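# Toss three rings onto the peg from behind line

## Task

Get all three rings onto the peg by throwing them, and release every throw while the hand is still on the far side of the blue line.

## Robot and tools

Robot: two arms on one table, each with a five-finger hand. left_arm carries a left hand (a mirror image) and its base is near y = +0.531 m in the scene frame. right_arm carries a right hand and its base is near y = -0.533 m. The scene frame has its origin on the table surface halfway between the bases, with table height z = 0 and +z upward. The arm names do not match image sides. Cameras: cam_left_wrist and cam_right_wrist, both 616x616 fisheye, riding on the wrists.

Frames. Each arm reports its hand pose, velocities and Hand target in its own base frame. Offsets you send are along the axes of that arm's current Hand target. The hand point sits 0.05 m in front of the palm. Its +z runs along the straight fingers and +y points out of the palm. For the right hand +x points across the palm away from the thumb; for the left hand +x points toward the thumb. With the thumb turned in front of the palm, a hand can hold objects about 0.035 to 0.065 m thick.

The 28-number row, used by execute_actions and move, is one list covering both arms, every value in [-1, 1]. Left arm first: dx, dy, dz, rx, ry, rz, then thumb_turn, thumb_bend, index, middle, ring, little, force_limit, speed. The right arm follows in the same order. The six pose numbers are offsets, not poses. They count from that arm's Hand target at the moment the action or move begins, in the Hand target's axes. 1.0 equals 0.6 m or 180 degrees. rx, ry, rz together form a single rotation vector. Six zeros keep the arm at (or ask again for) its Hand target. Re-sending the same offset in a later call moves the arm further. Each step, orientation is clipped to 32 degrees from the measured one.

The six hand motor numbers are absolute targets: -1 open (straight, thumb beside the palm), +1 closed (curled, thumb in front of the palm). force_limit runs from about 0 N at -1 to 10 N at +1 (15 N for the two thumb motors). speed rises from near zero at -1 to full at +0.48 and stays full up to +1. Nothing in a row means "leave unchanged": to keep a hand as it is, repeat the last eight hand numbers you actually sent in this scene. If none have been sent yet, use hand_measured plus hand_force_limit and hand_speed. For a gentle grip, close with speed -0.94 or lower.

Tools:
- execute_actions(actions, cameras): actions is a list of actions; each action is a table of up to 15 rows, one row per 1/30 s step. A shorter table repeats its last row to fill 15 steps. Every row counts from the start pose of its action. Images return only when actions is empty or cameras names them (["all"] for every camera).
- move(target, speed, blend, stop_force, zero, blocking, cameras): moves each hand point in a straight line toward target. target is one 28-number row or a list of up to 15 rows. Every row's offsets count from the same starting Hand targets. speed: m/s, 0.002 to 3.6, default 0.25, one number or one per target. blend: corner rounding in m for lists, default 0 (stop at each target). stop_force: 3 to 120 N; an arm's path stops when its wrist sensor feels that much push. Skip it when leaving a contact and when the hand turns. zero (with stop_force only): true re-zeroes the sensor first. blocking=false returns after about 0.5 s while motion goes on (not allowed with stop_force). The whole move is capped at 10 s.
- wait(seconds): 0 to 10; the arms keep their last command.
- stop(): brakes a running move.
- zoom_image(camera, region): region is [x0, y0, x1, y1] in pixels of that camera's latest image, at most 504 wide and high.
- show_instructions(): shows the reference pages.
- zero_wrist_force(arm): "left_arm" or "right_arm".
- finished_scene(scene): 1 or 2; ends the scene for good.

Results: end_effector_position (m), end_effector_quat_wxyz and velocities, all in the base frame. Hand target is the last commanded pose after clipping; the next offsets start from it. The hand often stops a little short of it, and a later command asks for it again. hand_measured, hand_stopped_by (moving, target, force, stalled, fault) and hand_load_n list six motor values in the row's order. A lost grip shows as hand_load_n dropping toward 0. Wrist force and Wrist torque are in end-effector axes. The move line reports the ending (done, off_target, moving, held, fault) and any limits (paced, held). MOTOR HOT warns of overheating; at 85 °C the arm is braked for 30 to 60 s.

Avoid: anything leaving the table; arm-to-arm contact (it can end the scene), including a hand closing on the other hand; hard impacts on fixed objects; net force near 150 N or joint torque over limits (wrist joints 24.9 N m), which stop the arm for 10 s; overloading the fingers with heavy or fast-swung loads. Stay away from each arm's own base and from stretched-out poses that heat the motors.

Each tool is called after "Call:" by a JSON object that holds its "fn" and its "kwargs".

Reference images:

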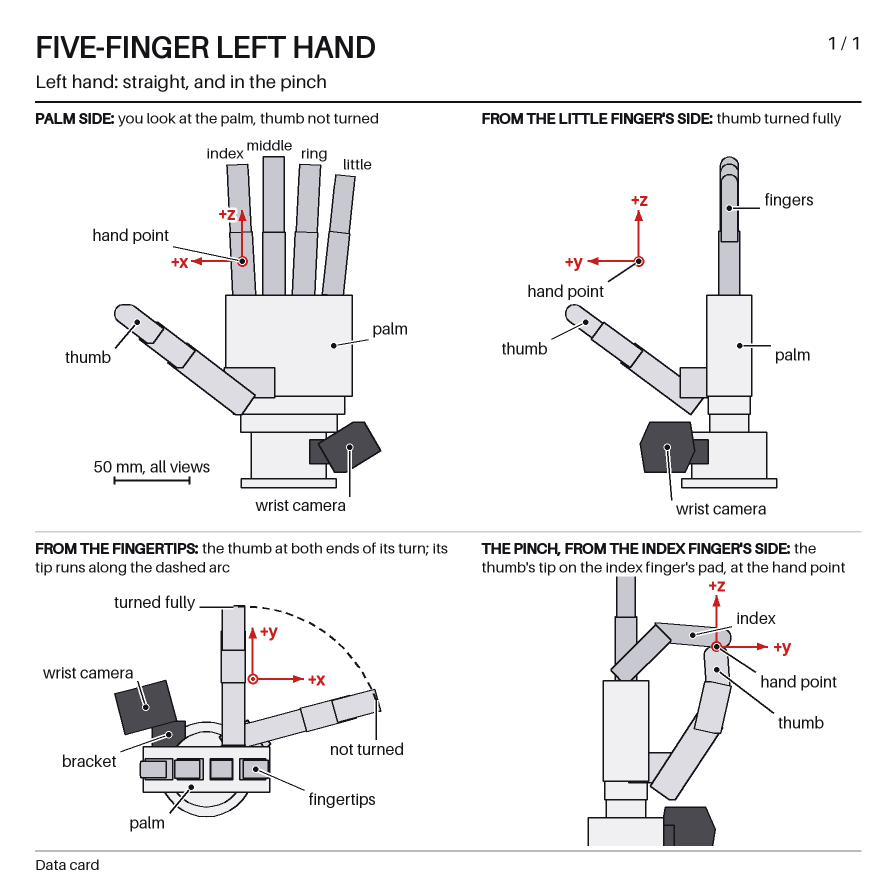

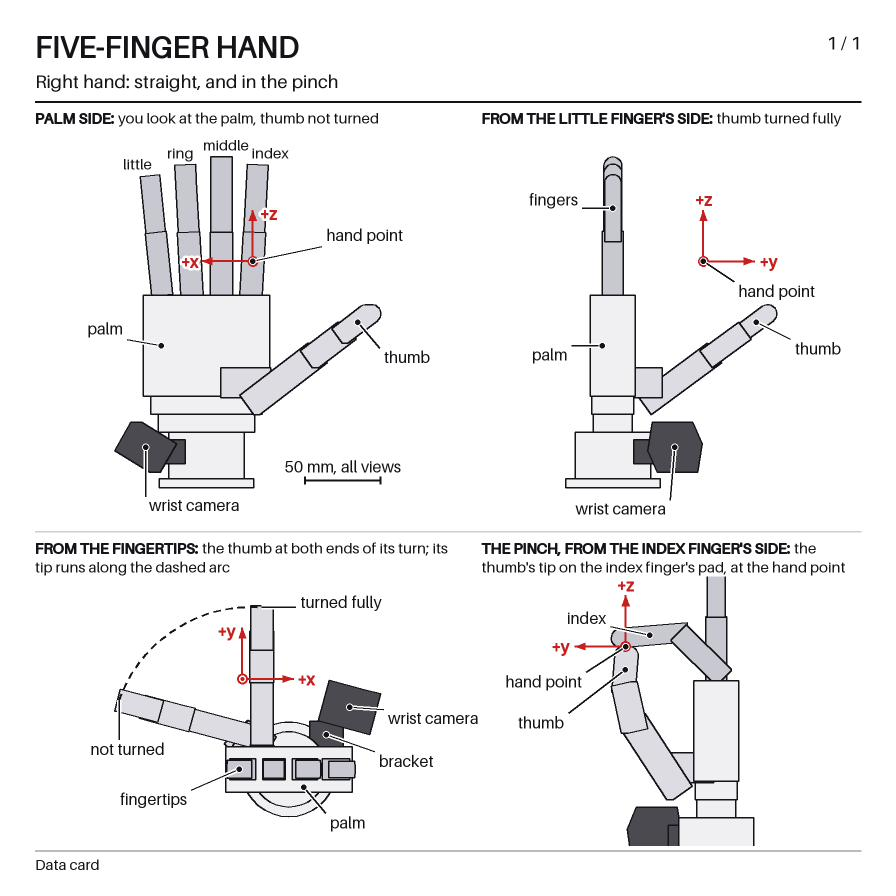

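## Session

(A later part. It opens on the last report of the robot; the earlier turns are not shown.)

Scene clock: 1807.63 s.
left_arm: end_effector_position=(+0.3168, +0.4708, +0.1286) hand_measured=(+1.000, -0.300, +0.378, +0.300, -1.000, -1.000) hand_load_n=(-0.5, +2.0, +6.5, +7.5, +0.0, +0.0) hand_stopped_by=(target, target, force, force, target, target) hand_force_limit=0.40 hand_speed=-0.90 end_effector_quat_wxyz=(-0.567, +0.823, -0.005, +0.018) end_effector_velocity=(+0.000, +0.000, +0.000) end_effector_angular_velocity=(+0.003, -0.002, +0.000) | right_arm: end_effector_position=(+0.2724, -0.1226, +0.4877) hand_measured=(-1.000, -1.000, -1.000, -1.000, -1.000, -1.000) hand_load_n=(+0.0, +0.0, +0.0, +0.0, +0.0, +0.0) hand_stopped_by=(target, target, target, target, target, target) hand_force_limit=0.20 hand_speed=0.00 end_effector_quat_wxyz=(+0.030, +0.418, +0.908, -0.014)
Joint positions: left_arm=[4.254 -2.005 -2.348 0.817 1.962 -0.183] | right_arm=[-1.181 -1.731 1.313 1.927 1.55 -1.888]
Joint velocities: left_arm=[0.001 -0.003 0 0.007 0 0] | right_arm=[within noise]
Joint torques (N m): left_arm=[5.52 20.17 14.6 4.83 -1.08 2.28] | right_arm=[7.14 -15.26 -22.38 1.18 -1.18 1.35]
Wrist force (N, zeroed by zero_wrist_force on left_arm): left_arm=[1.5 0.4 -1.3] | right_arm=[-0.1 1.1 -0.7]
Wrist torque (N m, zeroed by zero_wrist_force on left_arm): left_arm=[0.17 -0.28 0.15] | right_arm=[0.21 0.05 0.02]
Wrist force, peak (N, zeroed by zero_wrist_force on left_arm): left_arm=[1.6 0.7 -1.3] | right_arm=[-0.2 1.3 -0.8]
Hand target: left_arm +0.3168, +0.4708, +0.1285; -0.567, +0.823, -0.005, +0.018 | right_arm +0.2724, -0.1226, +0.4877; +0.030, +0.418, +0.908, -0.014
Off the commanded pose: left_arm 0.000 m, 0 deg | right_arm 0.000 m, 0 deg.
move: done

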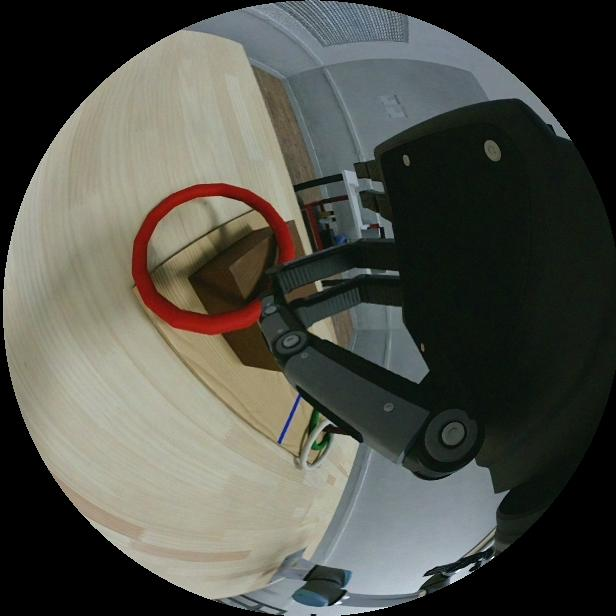

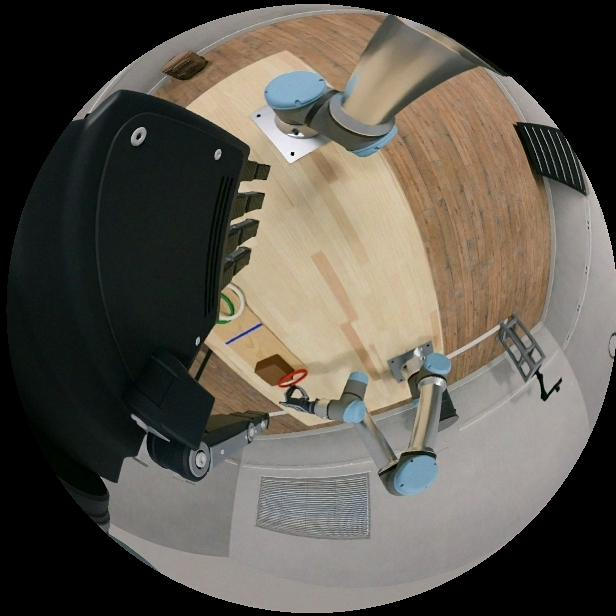

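Call:
{"fn": "move", "kwargs": {"target": [[0.0015,-0.0564,-0.0205,0,0,0,1,-0.3,-0.15,-0.2,-1,-1,0.4,-0.5,0,0,0,0,0,0,-1,-1,-1,-1,-1,-1,0.2,0],[-0.0313,-0.08,0.042,-0.0033,0.1253,0.0456,1,-0.3,-0.15,-0.2,-1,-1,0.4,-0.5,0,0,0,0,0,0,-1,-1,-1,-1,-1,-1,0.2,0]], "speed": 0.12, "cameras": ["all"]}}

Call:
{"fn": "zoom_image", "kwargs": {"camera": "cam_left_wrist", "region": [130, 150, 390, 380]}}

Call:
{"fn": "zoom_image", "kwargs": {"camera": "cam_right_wrist", "region": [230, 330, 350, 430]}}

Scene clock: 1912.27 s.
left_arm: end_effector_position=(+0.2984, +0.5120, +0.1639) hand_measured=(+1.000, -0.300, -0.150, -0.200, -1.000, -1.000) hand_load_n=(+0.0, +0.0, +0.0, +0.0, +0.0, +0.0) hand_stopped_by=(target, target, target, target, target, target) hand_force_limit=0.40 hand_speed=-0.50 end_effector_quat_wxyz=(-0.551, +0.804, -0.175, +0.138) | right_arm: end_effector_position=(+0.2724, -0.1226, +0.4877) hand_measured=(-1.000, -1.000, -1.000, -1.000, -1.000, -1.000) hand_load_n=(+0.0, +0.0, +0.0, +0.0, +0.0, +0.0) hand_stopped_by=(target, target, target, target, target, target) hand_force_limit=0.20 hand_speed=0.00 end_effector_quat_wxyz=(+0.030, +0.418, +0.908, -0.014)
Joint positions: left_arm=[4.592 -1.901 -2.337 0.714 1.255 0.093] | right_arm=[-1.181 -1.731 1.313 1.927 1.55 -1.888]
Joint torques (N m): left_arm=[0.96 39.81 3.05 4.94 -1.23 -1.88] | right_arm=[6.64 -15.19 -22.23 1.16 -1.2 1.31]
Wrist force (N, zeroed by zero_wrist_force on left_arm): left_arm=[1.3 0.6 -1.5] | right_arm=[-0.1 1.2 -0.6]
Wrist torque (N m, zeroed by zero_wrist_force on left_arm): left_arm=[0.18 -0.27 0.14] | right_arm=[0.22 0.05 0.03]
Wrist force, peak (N, zeroed by zero_wrist_force on left_arm): left_arm=[1.6 0.8 -1.5] | right_arm=[-0.2 1.4 -0.8]
Hand target: left_arm +0.2984, +0.5119, +0.1640; -0.551, +0.804, -0.175, +0.138 | right_arm +0.2724, -0.1226, +0.4877; +0.030, +0.418, +0.908, -0.014
Off the commanded pose: left_arm 0.000 m, 0 deg | right_arm 0.000 m, 0 deg.
move: done

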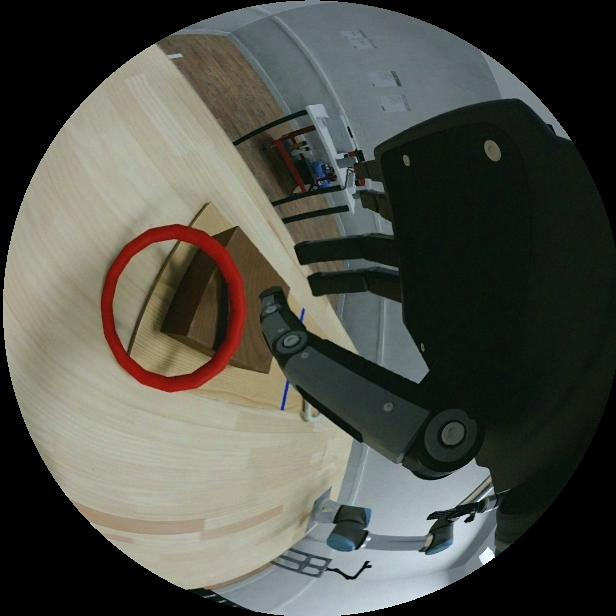

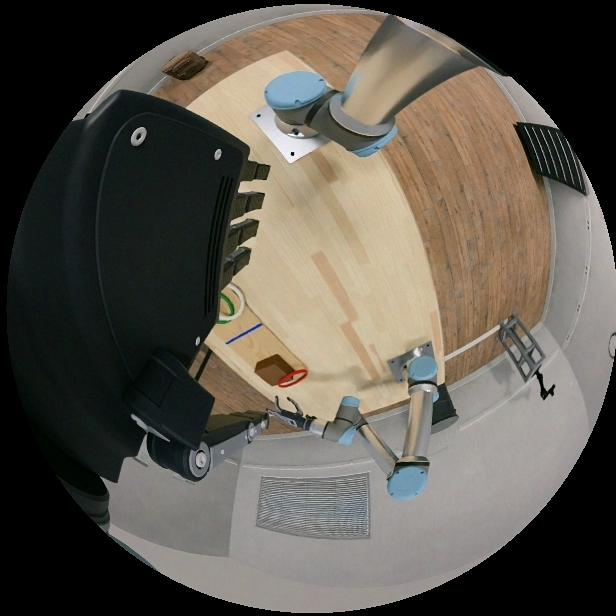

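Scaled by 1.938 from the camera's 616x616 image, which has a finer 880x880 frame.

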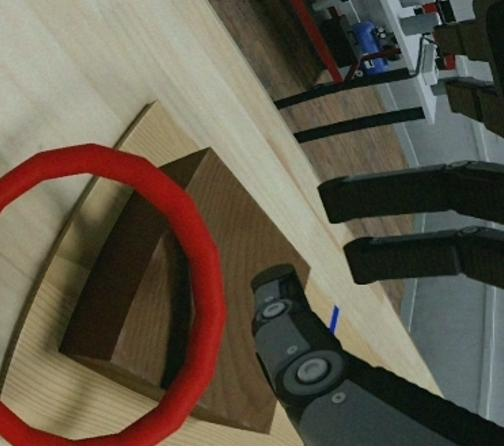

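Scaled by 4.200 from the camera's 616x616 image, which has a finer 880x880 frame.

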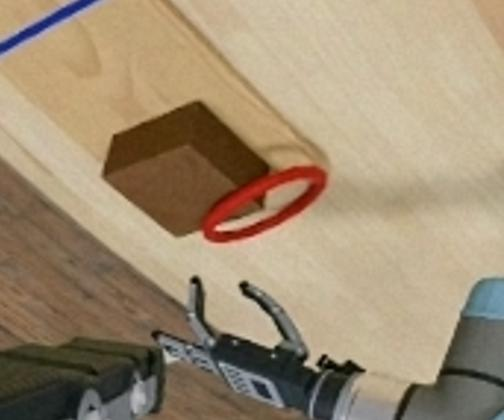

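Call:
{"fn": "move", "kwargs": {"target": [-0.0913,0.042,-0.1153,-0.005,0.188,0.0684,1,-0.3,-0.15,-0.2,-1,-1,0.4,-0.5,0,0,0,0,0,0,-1,-1,-1,-1,-1,-1,0.2,0], "speed": 0.15, "cameras": ["cam_left_wrist"]}}

Call:
{"fn": "zoom_image", "kwargs": {"camera": "cam_left_wrist", "region": [130, 150, 390, 400]}}

Scene clock: 2036.03 s.
left_arm: end_effector_position=(+0.2171, +0.4693, +0.1634) hand_measured=(+1.000, -0.300, -0.150, -0.200, -1.000, -1.000) hand_load_n=(+0.0, +0.0, +0.0, +0.0, +0.0, +0.0) hand_stopped_by=(target, target, target, target, target, target) hand_force_limit=0.40 hand_speed=-0.50 end_effector_quat_wxyz=(-0.482, +0.711, -0.412, +0.305) | right_arm: end_effector_position=(+0.2724, -0.1226, +0.4877) hand_measured=(-1.000, -1.000, -1.000, -1.000, -1.000, -1.000) hand_load_n=(+0.0, +0.0, +0.0, +0.0, +0.5, +0.0) hand_stopped_by=(target, target, target, target, target, target) hand_force_limit=0.20 hand_speed=0.00 end_effector_quat_wxyz=(+0.030, +0.418, +0.908, -0.014)
Joint positions: left_arm=[5.022 -1.708 -2.383 -0.193 0.395 1.072] | right_arm=[-1.181 -1.731 1.313 1.927 1.55 -1.888]
Joint torques (N m): left_arm=[-2.37 11.46 6.32 1.29 -2.4 1.76] | right_arm=[7.43 -15.39 -22.22 1.09 -1.3 1.29]
Wrist force (N, zeroed by zero_wrist_force on left_arm): left_arm=[1.6 0.6 -1.3] | right_arm=[0.0 1.2 -0.9]
Wrist torque (N m, zeroed by zero_wrist_force on left_arm): left_arm=[0.16 -0.29 0.13] | right_arm=[0.24 0.05 0.03]
Wrist force, peak (N, zeroed by zero_wrist_force on left_arm): left_arm=[1.8 0.9 -1.6] | right_arm=[-0.2 1.5 -0.8]
Hand target: left_arm +0.2171, +0.4693, +0.1633; -0.482, +0.711, -0.412, +0.305 | right_arm +0.2724, -0.1226, +0.4877; +0.030, +0.418, +0.908, -0.014
Off the commanded pose: left_arm 0.000 m, 0 deg | right_arm 0.000 m, 0 deg.
move: done
Images, in order (width x height): cam_left_wrist 616x616.

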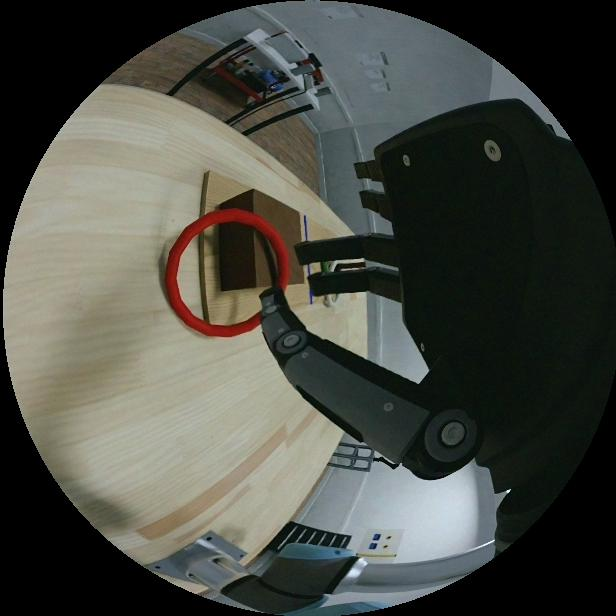

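Scaled by 1.938 from the camera's 616x616 image, which has a finer 880x880 frame.

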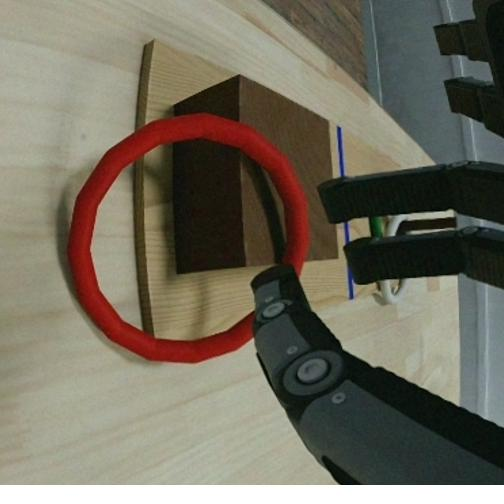

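Call:
{"fn": "move", "kwargs": {"target": [[-0.0558,-0.0191,0.0525,0,0,0,1,-0.3,0,-0.05,0.9,0.9,0.4,-0.4,0,0,0,0,0,0,-1,-1,-1,-1,-1,-1,0.2,0],[-0.06,0.1376,0.1095,0,0,0,1,-0.3,0,-0.05,0.9,0.9,0.4,-0.4,0,0,0,0,0,0,-1,-1,-1,-1,-1,-1,0.2,0]], "speed": 0.1, "cameras": ["cam_left_wrist"]}}

Call:
{"fn": "zoom_image", "kwargs": {"camera": "cam_left_wrist", "region": [150, 150, 390, 400]}}

Scene clock: 2084.90 s.
left_arm: end_effector_position=(+0.2305, +0.5132, +0.0618) hand_measured=(+1.000, -0.300, +0.000, -0.050, +0.900, +0.900) hand_load_n=(+0.0, +0.0, -0.5, +0.5, +0.0, +0.0) hand_stopped_by=(target, target, target, target, target, target) hand_force_limit=0.40 hand_speed=-0.40 end_effector_quat_wxyz=(-0.482, +0.711, -0.412, +0.305) | right_arm: end_effector_position=(+0.2724, -0.1226, +0.4877) hand_measured=(-1.000, -1.000, -1.000, -1.000, -1.000, -1.000) hand_load_n=(+0.0, +0.0, +0.0, +0.0, +0.0, +0.0) hand_stopped_by=(target, target, target, target, target, target) hand_force_limit=0.20 hand_speed=0.00 end_effector_quat_wxyz=(+0.030, +0.418, +0.908, -0.014)
Joint positions: left_arm=[4.959 -2.117 -2.288 0.248 0.424 0.934] | right_arm=[-1.181 -1.731 1.313 1.927 1.55 -1.888]
Joint torques (N m): left_arm=[-5 37.12 16.84 1.28 -2.01 -0.45] | right_arm=[6.92 -15.01 -22.3 1.15 -1.25 1.38]
Wrist force (N, zeroed by zero_wrist_force on left_arm): left_arm=[1.3 0.4 -1.4] | right_arm=[-0.3 1.1 -0.6]
Wrist torque (N m, zeroed by zero_wrist_force on left_arm): left_arm=[0.17 -0.25 0.14] | right_arm=[0.21 0.08 0.01]
Wrist force, peak (N, zeroed by zero_wrist_force on left_arm): left_arm=[2.0 0.8 -2.0] | right_arm=[-0.2 1.4 -1.0]
Hand target: left_arm +0.2305, +0.5132, +0.0618; -0.482, +0.711, -0.412, +0.305 | right_arm +0.2724, -0.1226, +0.4877; +0.030, +0.418, +0.908, -0.014
Off the commanded pose: left_arm 0.000 m, 0 deg | right_arm 0.000 m, 0 deg.
move: done
Images, in order (width x height): cam_left_wrist 616x616.

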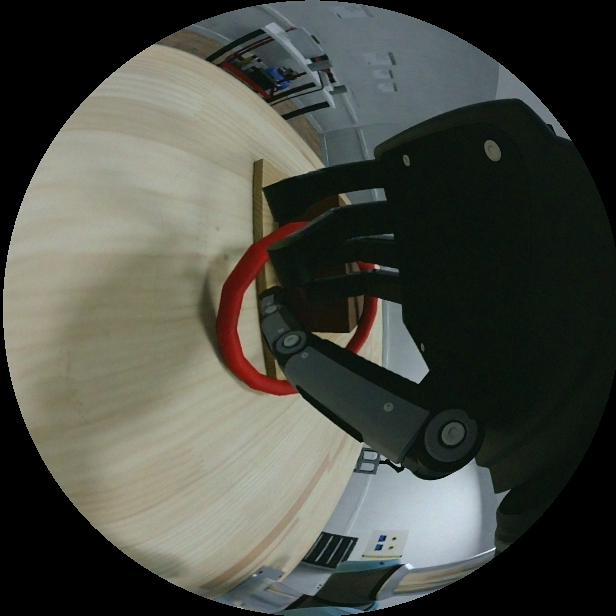

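Scaled by 2.016 from the camera's 616x616 image, which has a finer 880x880 frame.

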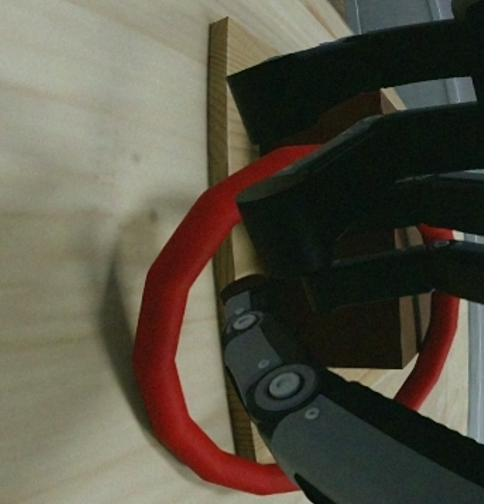

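Call:
{"fn": "move", "kwargs": {"target": [[0.0117,0,0,0,0,0,1,-0.3,0,-0.05,0.9,0.9,0.4,-0.4,0,0,0,0,0,0,-1,-1,-1,-1,-1,-1,0.2,0],[0.0101,0.0611,0.0222,0,0,0,1,-0.3,0,-0.05,0.9,0.9,0.4,-0.4,0,0,0,0,0,0,-1,-1,-1,-1,-1,-1,0.2,0]], "speed": 0.025, "stop_force": 3, "cameras": ["cam_left_wrist"]}}

Call:
{"fn": "zoom_image", "kwargs": {"camera": "cam_left_wrist", "region": [150, 150, 390, 400]}}

Scene clock: 2109.57 s.
left_arm: end_effector_position=(+0.2338, +0.5066, +0.0309) hand_measured=(+1.000, -0.300, +0.000, -0.050, +0.900, +0.900) hand_load_n=(-0.5, -0.5, +0.0, +0.0, +0.0, +0.0) hand_stopped_by=(target, target, target, target, target, target) hand_force_limit=0.40 hand_speed=-0.40 end_effector_quat_wxyz=(-0.482, +0.711, -0.412, +0.305) | right_arm: end_effector_position=(+0.2724, -0.1226, +0.4877) hand_measured=(-1.000, -1.000, -1.000, -1.000, -1.000, -1.000) hand_load_n=(+0.0, +0.0, +0.0, +0.0, +0.0, +0.0) hand_stopped_by=(target, target, target, target, target, target) hand_force_limit=0.20 hand_speed=0.00 end_effector_quat_wxyz=(+0.030, +0.418, +0.908, -0.014)
Joint positions: left_arm=[4.956 -2.207 -2.299 0.355 0.426 0.927] | right_arm=[-1.181 -1.731 1.313 1.927 1.55 -1.888]
Joint torques (N m): left_arm=[-2.49 27.59 -1.31 4.4 -0.36 0.22] | right_arm=[7.42 -14.86 -22.33 1.2 -1.36 1.28]
Wrist force (N, zeroed by zero_wrist_force on left_arm): left_arm=[1.2 -0.8 -2.3] | right_arm=[-0.1 1.0 -0.6]
Wrist torque (N m, zeroed by zero_wrist_force on left_arm): left_arm=[0.09 -0.25 -0.02] | right_arm=[0.20 0.04 0.02]
Wrist force, peak (N, zeroed by zero_wrist_force on left_arm): left_arm=[0.5 -3.3 -2.3] | right_arm=[0.0 1.5 -0.9]
Hand target: left_arm +0.2338, +0.5066, +0.0309; -0.482, +0.711, -0.412, +0.305 (not the last commanded pose) | right_arm +0.2724, -0.1226, +0.4877; +0.030, +0.418, +0.908, -0.014
Off the commanded pose: left_arm 0.008 m, 0 deg | right_arm 0.000 m, 0 deg.
move: contact (left_arm); path passed 1 of 2 targets
Images, in order (width x height): cam_left_wrist 616x616.

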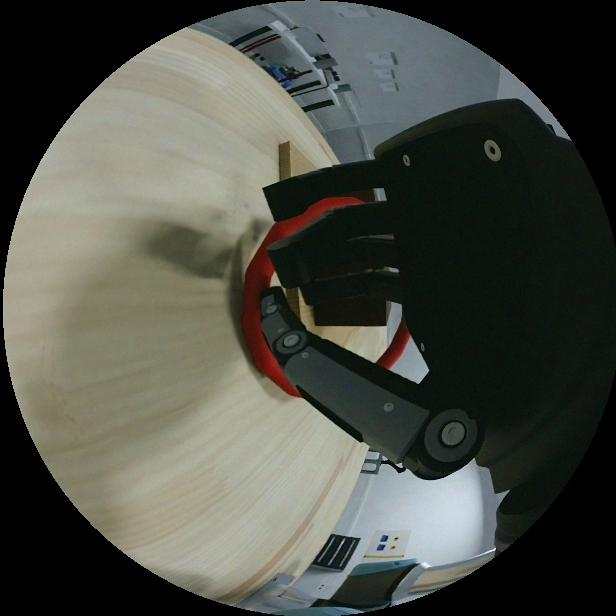

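Scaled by 2.016 from the camera's 616x616 image, which has a finer 880x880 frame.

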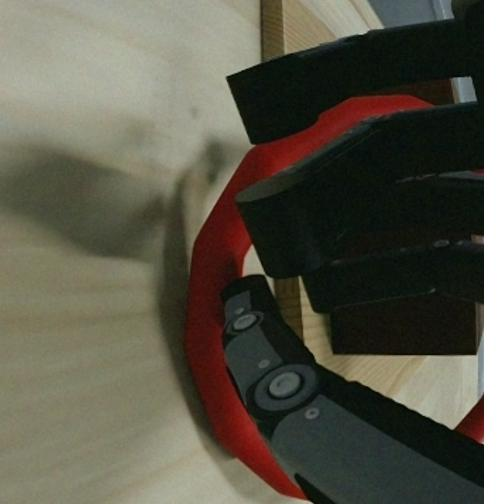

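Call:
{"fn": "move", "kwargs": {"target": [[0,-0.0063,-0.0023,0,0,0,1,-0.3,0,-0.05,0.9,0.9,0.4,-0.4,0,0,0,0,0,0,-1,-1,-1,-1,-1,-1,0.2,0],[0,0.0005,-0.0211,0,0,0,1,-0.3,0,-0.05,0.9,0.9,0.4,-0.4,0,0,0,0,0,0,-1,-1,-1,-1,-1,-1,0.2,0],[0,0.0223,-0.0132,0,0,0,1,-0.3,0,-0.05,0.9,0.9,0.4,-0.4,0,0,0,0,0,0,-1,-1,-1,-1,-1,-1,0.2,0]], "speed": 0.025, "stop_force": 4, "cameras": ["cam_left_wrist"]}}

Call:
{"fn": "zoom_image", "kwargs": {"camera": "cam_left_wrist", "region": [150, 150, 390, 400]}}

Scene clock: 2123.60 s.
left_arm: end_effector_position=(+0.2233, +0.5006, +0.0243) hand_measured=(+1.000, -0.298, +0.000, -0.050, +0.900, +0.900) hand_load_n=(+0.0, -2.0, +0.0, +0.0, +0.0, +0.0) hand_stopped_by=(target, target, target, target, target, target) hand_force_limit=0.40 hand_speed=-0.40 end_effector_quat_wxyz=(-0.482, +0.711, -0.412, +0.305) | right_arm: end_effector_position=(+0.2724, -0.1226, +0.4877) hand_measured=(-1.000, -1.000, -1.000, -1.000, -1.000, -1.000) hand_load_n=(+0.0, +0.0, +0.0, +0.5, +0.0, +0.0) hand_stopped_by=(target, target, target, target, target, target) hand_force_limit=0.20 hand_speed=0.00 end_effector_quat_wxyz=(+0.030, +0.418, +0.908, -0.014)
Joint positions: left_arm=[4.984 -2.207 -2.324 0.325 0.412 0.987] | right_arm=[-1.181 -1.731 1.313 1.927 1.55 -1.888]
Joint torques (N m): left_arm=[-4.42 26.47 -2.88 4.25 0.09 1.85] | right_arm=[7.26 -15.2 -22.26 1.08 -1.29 1.31]
Wrist force (N, zeroed by zero_wrist_force on left_arm): left_arm=[1.1 -2.9 -2.4] | right_arm=[-0.1 1.3 -0.5]
Wrist torque (N m, zeroed by zero_wrist_force on left_arm): left_arm=[0.03 -0.24 0.11] | right_arm=[0.22 0.05 0.02]
Wrist force, peak (N, zeroed by zero_wrist_force on left_arm): left_arm=[-0.1 -6.8 -4.9] | right_arm=[-0.1 1.3 -0.9]
Hand target: left_arm +0.2233, +0.5006, +0.0243; -0.482, +0.711, -0.412, +0.305 (not the last commanded pose) | right_arm +0.2724, -0.1226, +0.4877; +0.030, +0.418, +0.908, -0.014
Off the commanded pose: left_arm 0.003 m, 0 deg | right_arm 0.000 m, 0 deg.
move: contact (left_arm); path passed 2 of 3 targets
Images, in order (width x height): cam_left_wrist 616x616.

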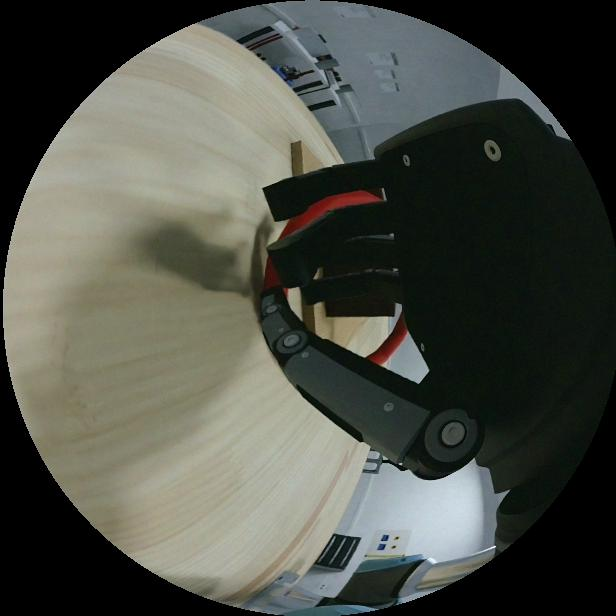

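Scaled by 2.016 from the camera's 616x616 image, which has a finer 880x880 frame.

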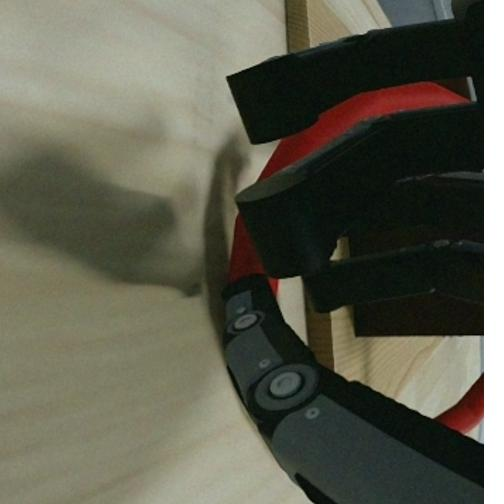

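Call:
{"fn": "move", "kwargs": {"target": [0,0.057,-0.1567,0,0,0,1,-0.3,0,-0.05,0.9,0.9,0.4,-0.4,0,0,0,0,0,0,-1,-1,-1,-1,-1,-1,0.2,0], "speed": 0.06, "stop_force": 9, "cameras": ["all"]}}

Call:
{"fn": "zoom_image", "kwargs": {"camera": "cam_left_wrist", "region": [150, 150, 390, 400]}}

Call:
{"fn": "zoom_image", "kwargs": {"camera": "cam_right_wrist", "region": [230, 330, 370, 440]}}

Scene clock: 2136.83 s.
left_arm: end_effector_position=(+0.1351, +0.4532, +0.0252) hand_measured=(+1.000, -0.300, +0.000, -0.050, +0.900, +0.900) hand_load_n=(+0.0, +0.0, +0.0, +0.0, +0.0, +0.0) hand_stopped_by=(target, target, target, target, target, target) hand_force_limit=0.40 hand_speed=-0.40 end_effector_quat_wxyz=(-0.482, +0.711, -0.412, +0.305) | right_arm: end_effector_position=(+0.2724, -0.1226, +0.4877) hand_measured=(-1.000, -1.000, -1.000, -1.000, -1.000, -1.000) hand_load_n=(+0.0, +0.0, +0.0, +0.0, +0.0, +0.0) hand_stopped_by=(target, target, target, target, target, target) hand_force_limit=0.20 hand_speed=0.00 end_effector_quat_wxyz=(+0.030, +0.418, +0.908, -0.014)
Joint positions: left_arm=[5.241 -1.951 -2.477 -0.412 0.361 1.668] | right_arm=[-1.181 -1.731 1.313 1.927 1.55 -1.888]
Joint torques (N m): left_arm=[-2.58 15.67 2.92 2.38 -2.88 -0.8] | right_arm=[7.36 -14.75 -22.25 1.15 -1.39 1.32]
Wrist force (N, zeroed by zero_wrist_force on left_arm): left_arm=[1.4 0.4 -1.6] | right_arm=[-0.3 1.1 -0.7]
Wrist torque (N m, zeroed by zero_wrist_force on left_arm): left_arm=[0.17 -0.28 0.16] | right_arm=[0.20 0.07 0.01]
Wrist force, peak (N, zeroed by zero_wrist_force on left_arm): left_arm=[1.0 -3.2 -2.5] | right_arm=[0.0 1.5 -0.8]
Hand target: left_arm +0.1352, +0.4532, +0.0252; -0.482, +0.711, -0.412, +0.305 | right_arm +0.2724, -0.1226, +0.4877; +0.030, +0.418, +0.908, -0.014
Off the commanded pose: left_arm 0.000 m, 0 deg | right_arm 0.000 m, 0 deg.
move: done

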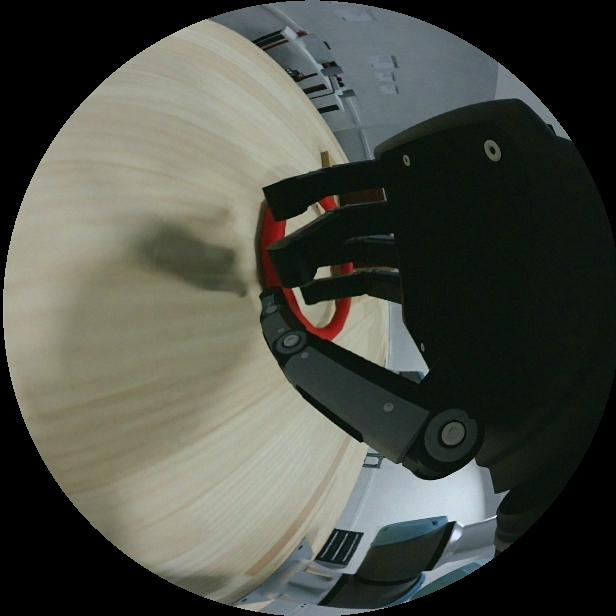

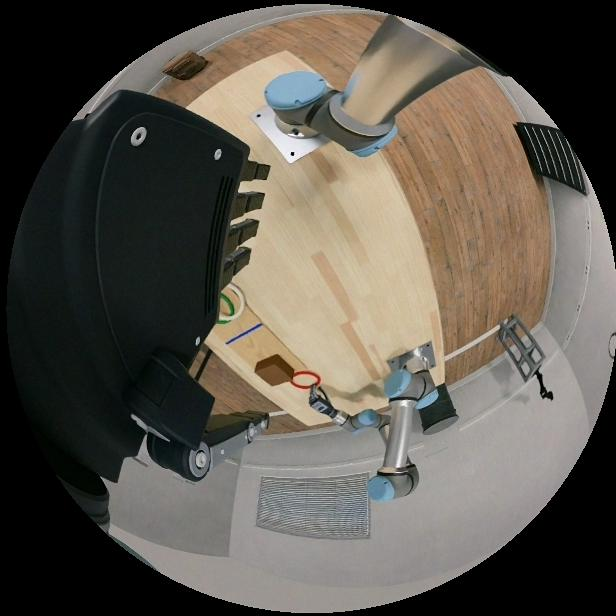

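Scaled by 2.016 from the camera's 616x616 image, which has a finer 880x880 frame.

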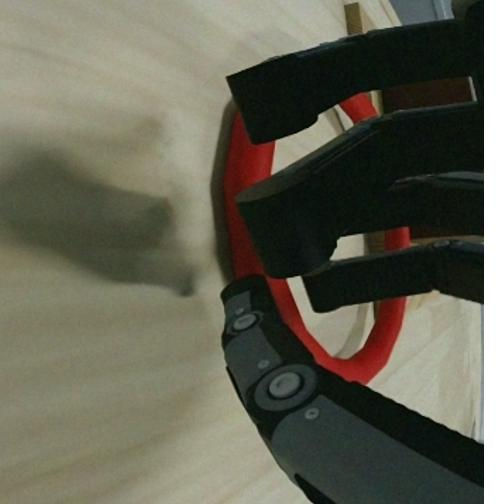

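Scaled by 3.600 from the camera's 616x616 image, which has a finer 880x880 frame.

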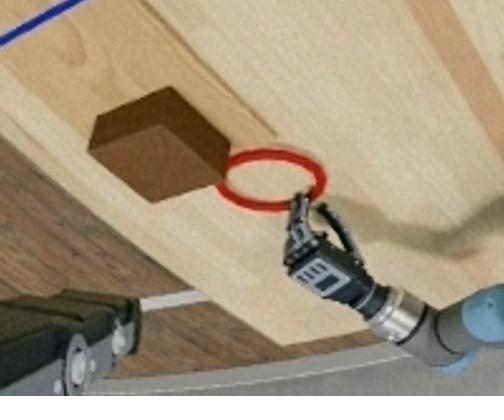

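Call:
{"fn": "move", "kwargs": {"target": [0,0.0171,-0.047,0,0,0,1,-0.3,0,-0.05,0.9,0.9,0.4,-0.4,0,0,0,0,0,0,-1,-1,-1,-1,-1,-1,0.2,0], "speed": 0.06, "stop_force": 9, "cameras": []}}

Call:
{"fn": "move", "kwargs": {"target": [[0,0.0034,-0.0094,0,0,0,1,-0.3,0,-0.05,0.9,0.9,0.4,-0.4,0,0,0,0,0,0,-1,-1,-1,-1,-1,-1,0.2,0],[0,-0.0023,0.0063,0,0,0,1,-0.3,-0.15,-0.2,-1,-1,0.4,-0.5,0,0,0,0,0,0,-1,-1,-1,-1,-1,-1,0.2,0]], "speed": 0.06, "cameras": ["all"]}}

Call:
{"fn": "zoom_image", "kwargs": {"camera": "cam_left_wrist", "region": [200, 150, 390, 380]}}

Call:
{"fn": "zoom_image", "kwargs": {"camera": "cam_right_wrist", "region": [230, 330, 370, 440]}}

Scene clock: 2150.40 s.
left_arm: end_effector_position=(+0.1087, +0.4390, +0.0254) hand_measured=(+1.000, -0.300, +0.000, -0.050, +0.900, +0.900) hand_load_n=(+0.0, +0.5, +0.0, +0.0, +0.0, +0.0) hand_stopped_by=(target, target, target, target, target, target) hand_force_limit=0.40 hand_speed=-0.40 end_effector_quat_wxyz=(-0.482, +0.711, -0.412, +0.305) | right_arm: end_effector_position=(+0.2724, -0.1226, +0.4877) hand_measured=(-1.000, -1.000, -1.000, -1.000, -1.000, -1.000) hand_load_n=(+0.0, +0.0, +0.0, +0.0, +0.0, +0.0) hand_stopped_by=(target, target, target, target, target, target) hand_force_limit=0.20 hand_speed=0.00 end_effector_quat_wxyz=(+0.030, +0.418, +0.908, -0.014)
Joint positions: left_arm=[5.324 -1.872 -2.482 -0.694 0.38 1.891] | right_arm=[-1.181 -1.731 1.313 1.927 1.55 -1.888]
Joint torques (N m): left_arm=[-2.89 13.29 1.41 0.93 -2.77 1.12] | right_arm=[6.85 -14.76 -22.26 1.14 -1.38 1.35]
Wrist force (N, zeroed by zero_wrist_force on left_arm): left_arm=[1.6 0.3 -1.8] | right_arm=[0.0 1.0 -0.6]
Wrist torque (N m, zeroed by zero_wrist_force on left_arm): left_arm=[0.17 -0.31 0.17] | right_arm=[0.20 0.03 0.03]
Wrist force, peak (N, zeroed by zero_wrist_force on left_arm): left_arm=[1.7 0.7 -1.9] | right_arm=[0.0 1.4 -0.8]
Hand target: left_arm +0.1087, +0.4390, +0.0254; -0.482, +0.711, -0.412, +0.305 | right_arm +0.2724, -0.1226, +0.4877; +0.030, +0.418, +0.908, -0.014
Off the commanded pose: left_arm 0.000 m, 0 deg | right_arm 0.000 m, 0 deg.
move: done
No camera images: "cameras" was empty.

Scene clock: 2153.27 s.
left_arm: end_effector_position=(+0.1123, +0.4409, +0.0254) hand_measured=(+1.000, -0.300, -0.150, -0.200, -1.000, -1.000) hand_load_n=(+0.0, +0.5, +0.0, +0.5, +0.0, +0.0) hand_stopped_by=(target, target, target, target, target, target) hand_force_limit=0.40 hand_speed=-0.50 end_effector_quat_wxyz=(-0.482, +0.711, -0.412, +0.305) | right_arm: end_effector_position=(+0.2724, -0.1226, +0.4877) hand_measured=(-1.000, -1.000, -1.000, -1.000, -1.000, -1.000) hand_load_n=(-0.5, +0.0, +0.0, +0.0, +0.0, +0.0) hand_stopped_by=(target, target, target, target, target, target) hand_force_limit=0.20 hand_speed=0.00 end_effector_quat_wxyz=(+0.030, +0.418, +0.908, -0.014)
Joint positions: left_arm=[5.312 -1.882 -2.482 -0.658 0.376 1.862] | right_arm=[-1.181 -1.731 1.313 1.927 1.55 -1.888]
Joint torques (N m): left_arm=[-4.96 18.3 16.69 0.46 -1.11 2.25] | right_arm=[7.56 -14.69 -21.95 1.16 -1.37 1.36]
Wrist force (N, zeroed by zero_wrist_force on left_arm): left_arm=[1.5 0.3 -1.7] | right_arm=[-0.2 1.2 -0.7]
Wrist torque (N m, zeroed by zero_wrist_force on left_arm): left_arm=[0.19 -0.30 -0.01] | right_arm=[0.22 0.06 0.02]
Wrist force, peak (N, zeroed by zero_wrist_force on left_arm): left_arm=[1.9 -10.7 -8.2] | right_arm=[0.0 1.5 -0.8]
Hand target: left_arm +0.1123, +0.4409, +0.0254; -0.482, +0.711, -0.412, +0.305 | right_arm +0.2724, -0.1226, +0.4877; +0.030, +0.418, +0.908, -0.014
Off the commanded pose: left_arm 0.000 m, 0 deg | right_arm 0.000 m, 0 deg.
move: done

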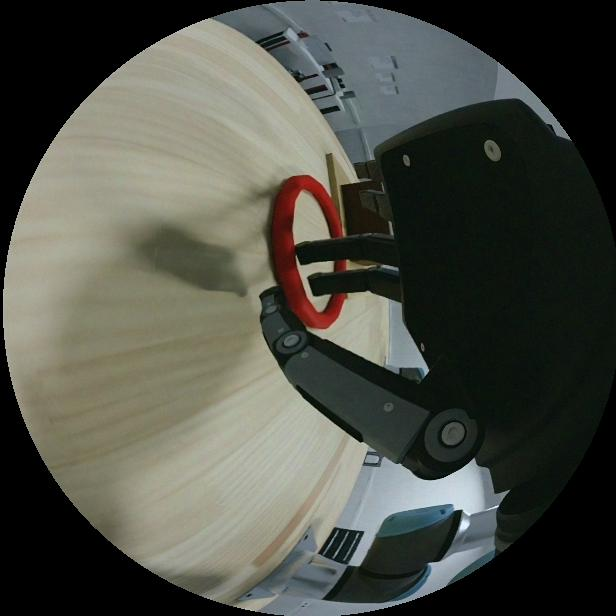

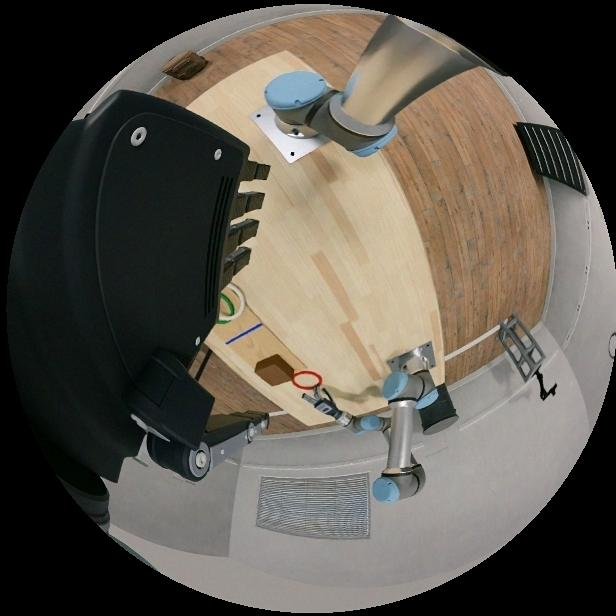

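Scaled by 2.191 from the camera's 616x616 image, which has a finer 880x880 frame.

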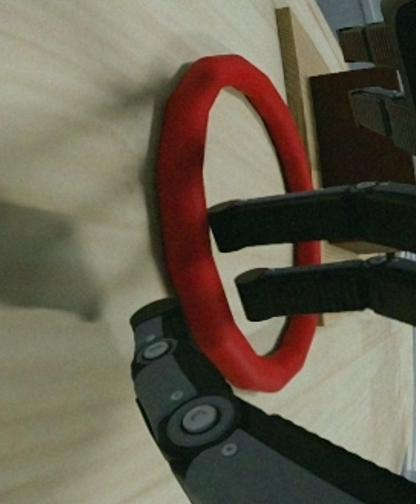

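Scaled by 3.600 from the camera's 616x616 image, which has a finer 880x880 frame.

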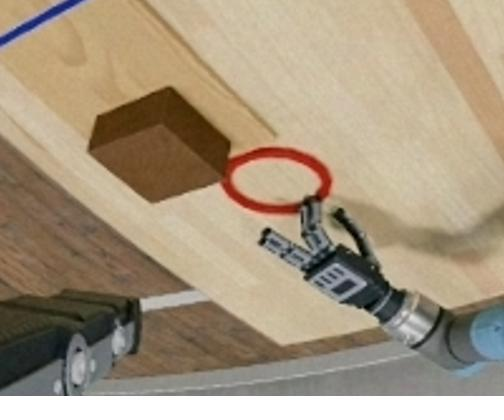

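Call:
{"fn": "move", "kwargs": {"target": [[-0.01,-0.0051,0.0141,0,0,0,1,-0.3,-0.15,-0.2,-1,-1,0.4,-0.5,0,0,0,0,0,0,-1,-1,-1,-1,-1,-1,0.2,0],[-0.0103,0.0063,0.0183,0,0,0,1,-0.3,-0.15,-0.2,-1,-1,0.4,-0.5,0,0,0,0,0,0,-1,-1,-1,-1,-1,-1,0.2,0]], "speed": 0.025, "stop_force": 3, "cameras": ["cam_left_wrist"]}}

Call:
{"fn": "zoom_image", "kwargs": {"camera": "cam_left_wrist", "region": [200, 150, 390, 380]}}

Scene clock: 2163.83 s.
left_arm: end_effector_position=(+0.1174, +0.4503, +0.0178) hand_measured=(+1.000, -0.300, -0.150, -0.200, -1.000, -1.000) hand_load_n=(+0.0, +0.0, +0.0, -0.5, +0.0, +0.0) hand_stopped_by=(target, target, target, target, target, target) hand_force_limit=0.40 hand_speed=-0.50 end_effector_quat_wxyz=(-0.482, +0.711, -0.412, +0.305) | right_arm: end_effector_position=(+0.2724, -0.1226, +0.4877) hand_measured=(-1.000, -1.000, -1.000, -1.000, -1.000, -1.000) hand_load_n=(+0.0, +0.0, +0.0, +0.0, +0.0, +0.0) hand_stopped_by=(target, target, target, target, target, target) hand_force_limit=0.20 hand_speed=0.00 end_effector_quat_wxyz=(+0.030, +0.418, +0.908, -0.014)
Joint positions: left_arm=[5.286 -1.94 -2.469 -0.549 0.369 1.794] | right_arm=[-1.181 -1.731 1.313 1.927 1.55 -1.888]
Joint torques (N m): left_arm=[6.05 39.57 1.04 0.27 -0.22 -2.31] | right_arm=[6.7 -14.96 -21.92 1.13 -1.34 1.27]
Wrist force (N, zeroed by zero_wrist_force on left_arm): left_arm=[1.4 0.5 -1.5] | right_arm=[-0.1 1.1 -0.7]
Wrist torque (N m, zeroed by zero_wrist_force on left_arm): left_arm=[0.16 -0.26 0.02] | right_arm=[0.21 0.05 0.02]
Wrist force, peak (N, zeroed by zero_wrist_force on left_arm): left_arm=[1.8 0.2 -1.9] | right_arm=[-0.3 1.3 -1.0]
Hand target: left_arm +0.1174, +0.4503, +0.0178; -0.482, +0.711, -0.412, +0.305 | right_arm +0.2724, -0.1226, +0.4877; +0.030, +0.418, +0.908, -0.014
Off the commanded pose: left_arm 0.000 m, 0 deg | right_arm 0.000 m, 0 deg.
move: done
Images, in order (width x height): cam_left_wrist 616x616.

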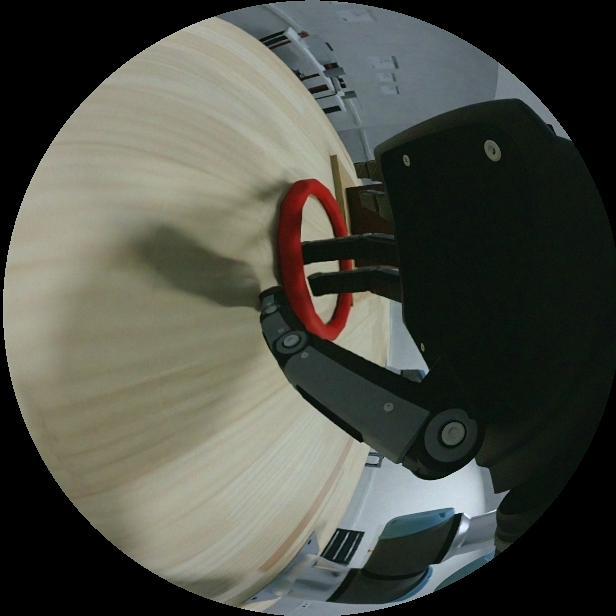

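Scaled by 2.191 from the camera's 616x616 image, which has a finer 880x880 frame.

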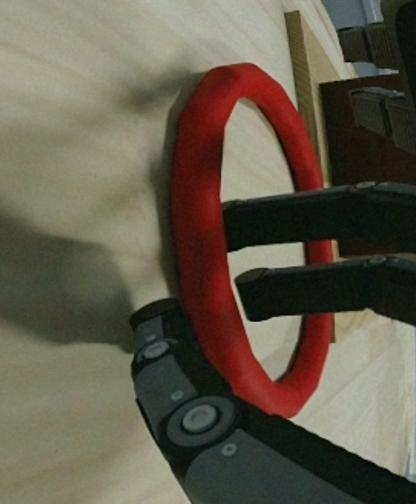

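Call:
{"fn": "move", "kwargs": {"target": [[0,-0.0037,0.0102,0,0,0,1,-0.3,-0.15,-0.2,-1,-1,0.4,-0.5,0,0,0,0,0,0,-1,-1,-1,-1,-1,-1,0.2,0],[0,-0.0037,0.0102,0,0,0,1,-0.3,0.4,0.4,-1,-1,0.4,-0.9,0,0,0,0,0,0,-1,-1,-1,-1,-1,-1,0.2,0]], "speed": 0.03, "cameras": ["cam_left_wrist"]}}

Call:
{"fn": "zoom_image", "kwargs": {"camera": "cam_left_wrist", "region": [200, 150, 390, 380]}}

Scene clock: 2175.43 s.
left_arm: end_effector_position=(+0.1231, +0.4534, +0.0177) hand_measured=(+1.000, -0.302, +0.154, +0.086, -1.000, -1.000) hand_load_n=(+0.5, +7.5, +8.0, +6.5, +0.0, +0.0) hand_stopped_by=(target, target, force, force, target, target) hand_force_limit=0.40 hand_speed=-0.90 end_effector_quat_wxyz=(-0.482, +0.711, -0.412, +0.305) | right_arm: end_effector_position=(+0.2724, -0.1226, +0.4877) hand_measured=(-1.000, -1.000, -1.000, -1.000, -1.000, -1.000) hand_load_n=(+0.0, +0.0, +0.0, +0.0, +0.0, +0.0) hand_stopped_by=(target, target, target, target, target, target) hand_force_limit=0.20 hand_speed=0.00 end_effector_quat_wxyz=(+0.030, +0.418, +0.908, -0.014)
Joint positions: left_arm=[5.269 -1.957 -2.467 -0.489 0.365 1.746] | right_arm=[-1.181 -1.731 1.313 1.927 1.55 -1.888]
Joint torques (N m): left_arm=[5.35 38.73 -0.07 0.29 -0.18 2.55] | right_arm=[7.06 -15.06 -22.26 1.19 -1.39 1.33]
Wrist force (N, zeroed by zero_wrist_force on left_arm): left_arm=[1.5 -3.5 -2.8] | right_arm=[0.1 1.3 -0.8]
Wrist torque (N m, zeroed by zero_wrist_force on left_arm): left_arm=[-0.01 -0.28 0.15] | right_arm=[0.24 0.03 0.04]
Wrist force, peak (N, zeroed by zero_wrist_force on left_arm): left_arm=[1.7 -3.7 -3.0] | right_arm=[0.3 1.4 -0.9]
Hand target: left_arm +0.1231, +0.4534, +0.0177; -0.482, +0.711, -0.412, +0.305 | right_arm +0.2724, -0.1226, +0.4877; +0.030, +0.418, +0.908, -0.014
Off the commanded pose: left_arm 0.000 m, 0 deg | right_arm 0.000 m, 0 deg.
move: done
Images, in order (width x height): cam_left_wrist 616x616.

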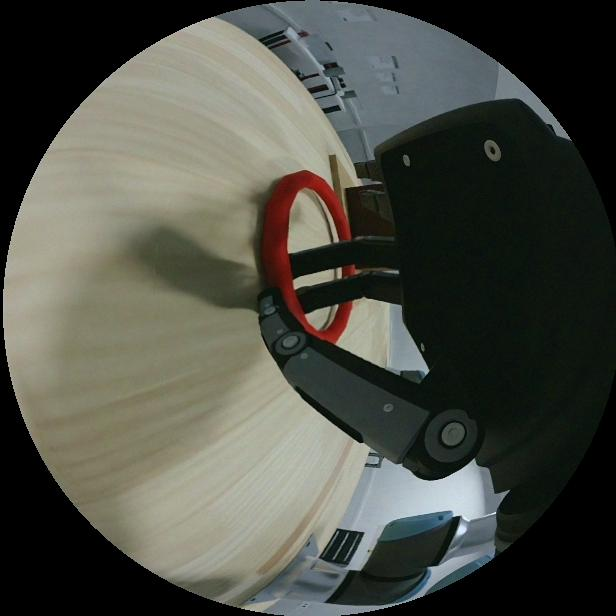

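Scaled by 2.191 from the camera's 616x616 image, which has a finer 880x880 frame.

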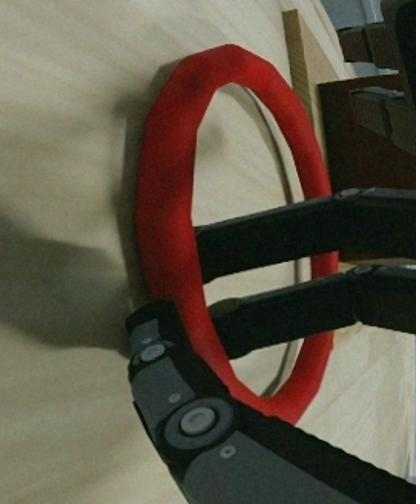

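Call:
{"fn": "move", "kwargs": {"target": [0.0017,-0.0627,-0.0228,0,0,0,1,-0.3,0.4,0.4,-1,-1,0.4,-0.9,0,0,0,0,0,0,-1,-1,-1,-1,-1,-1,0.2,0], "speed": 0.05, "cameras": ["cam_left_wrist"]}}

Call:
{"fn": "zoom_image", "kwargs": {"camera": "cam_left_wrist", "region": [200, 150, 390, 380]}}

Scene clock: 2182.40 s.
left_arm: end_effector_position=(+0.1232, +0.4540, +0.0578) hand_measured=(+1.000, -0.300, +0.156, +0.086, -1.000, -1.000) hand_load_n=(+0.5, +1.0, +0.5, +0.0, +0.0, +0.0) hand_stopped_by=(target, target, force, force, target, target) hand_force_limit=0.40 hand_speed=-0.90 end_effector_quat_wxyz=(-0.482, +0.711, -0.412, +0.305) | right_arm: end_effector_position=(+0.2724, -0.1226, +0.4877) hand_measured=(-1.000, -1.000, -1.000, -1.000, -1.000, -1.000) hand_load_n=(+0.0, +0.0, +0.0, +0.0, +0.0, +0.0) hand_stopped_by=(target, target, target, target, target, target) hand_force_limit=0.20 hand_speed=0.00 end_effector_quat_wxyz=(+0.030, +0.418, +0.908, -0.014)
Joint positions: left_arm=[5.268 -1.818 -2.451 -0.64 0.365 1.743] | right_arm=[-1.181 -1.731 1.313 1.927 1.55 -1.888]
Joint torques (N m): left_arm=[3.33 14.25 6.17 4.81 -2.51 2.44] | right_arm=[7.4 -14.88 -22.16 1.14 -1.34 1.28]
Wrist force (N, zeroed by zero_wrist_force on left_arm): left_arm=[1.4 0.9 -1.7] | right_arm=[-0.1 1.1 -0.4]
Wrist torque (N m, zeroed by zero_wrist_force on left_arm): left_arm=[0.20 -0.29 -0.02] | right_arm=[0.19 0.04 0.02]
Wrist force, peak (N, zeroed by zero_wrist_force on left_arm): left_arm=[1.7 -3.9 -2.9] | right_arm=[-0.2 1.4 -0.6]
Hand target: left_arm +0.1232, +0.4540, +0.0578; -0.482, +0.711, -0.412, +0.305 | right_arm +0.2724, -0.1226, +0.4877; +0.030, +0.418, +0.908, -0.014
Off the commanded pose: left_arm 0.000 m, 0 deg | right_arm 0.000 m, 0 deg.
move: done
Images, in order (width x height): cam_left_wrist 616x616.

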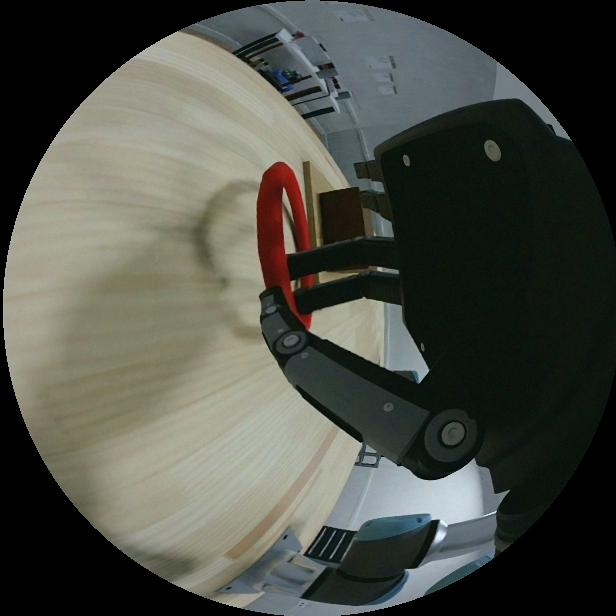

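Scaled by 2.191 from the camera's 616x616 image, which has a finer 880x880 frame.

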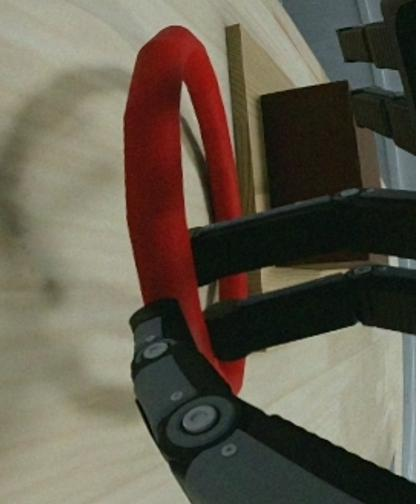

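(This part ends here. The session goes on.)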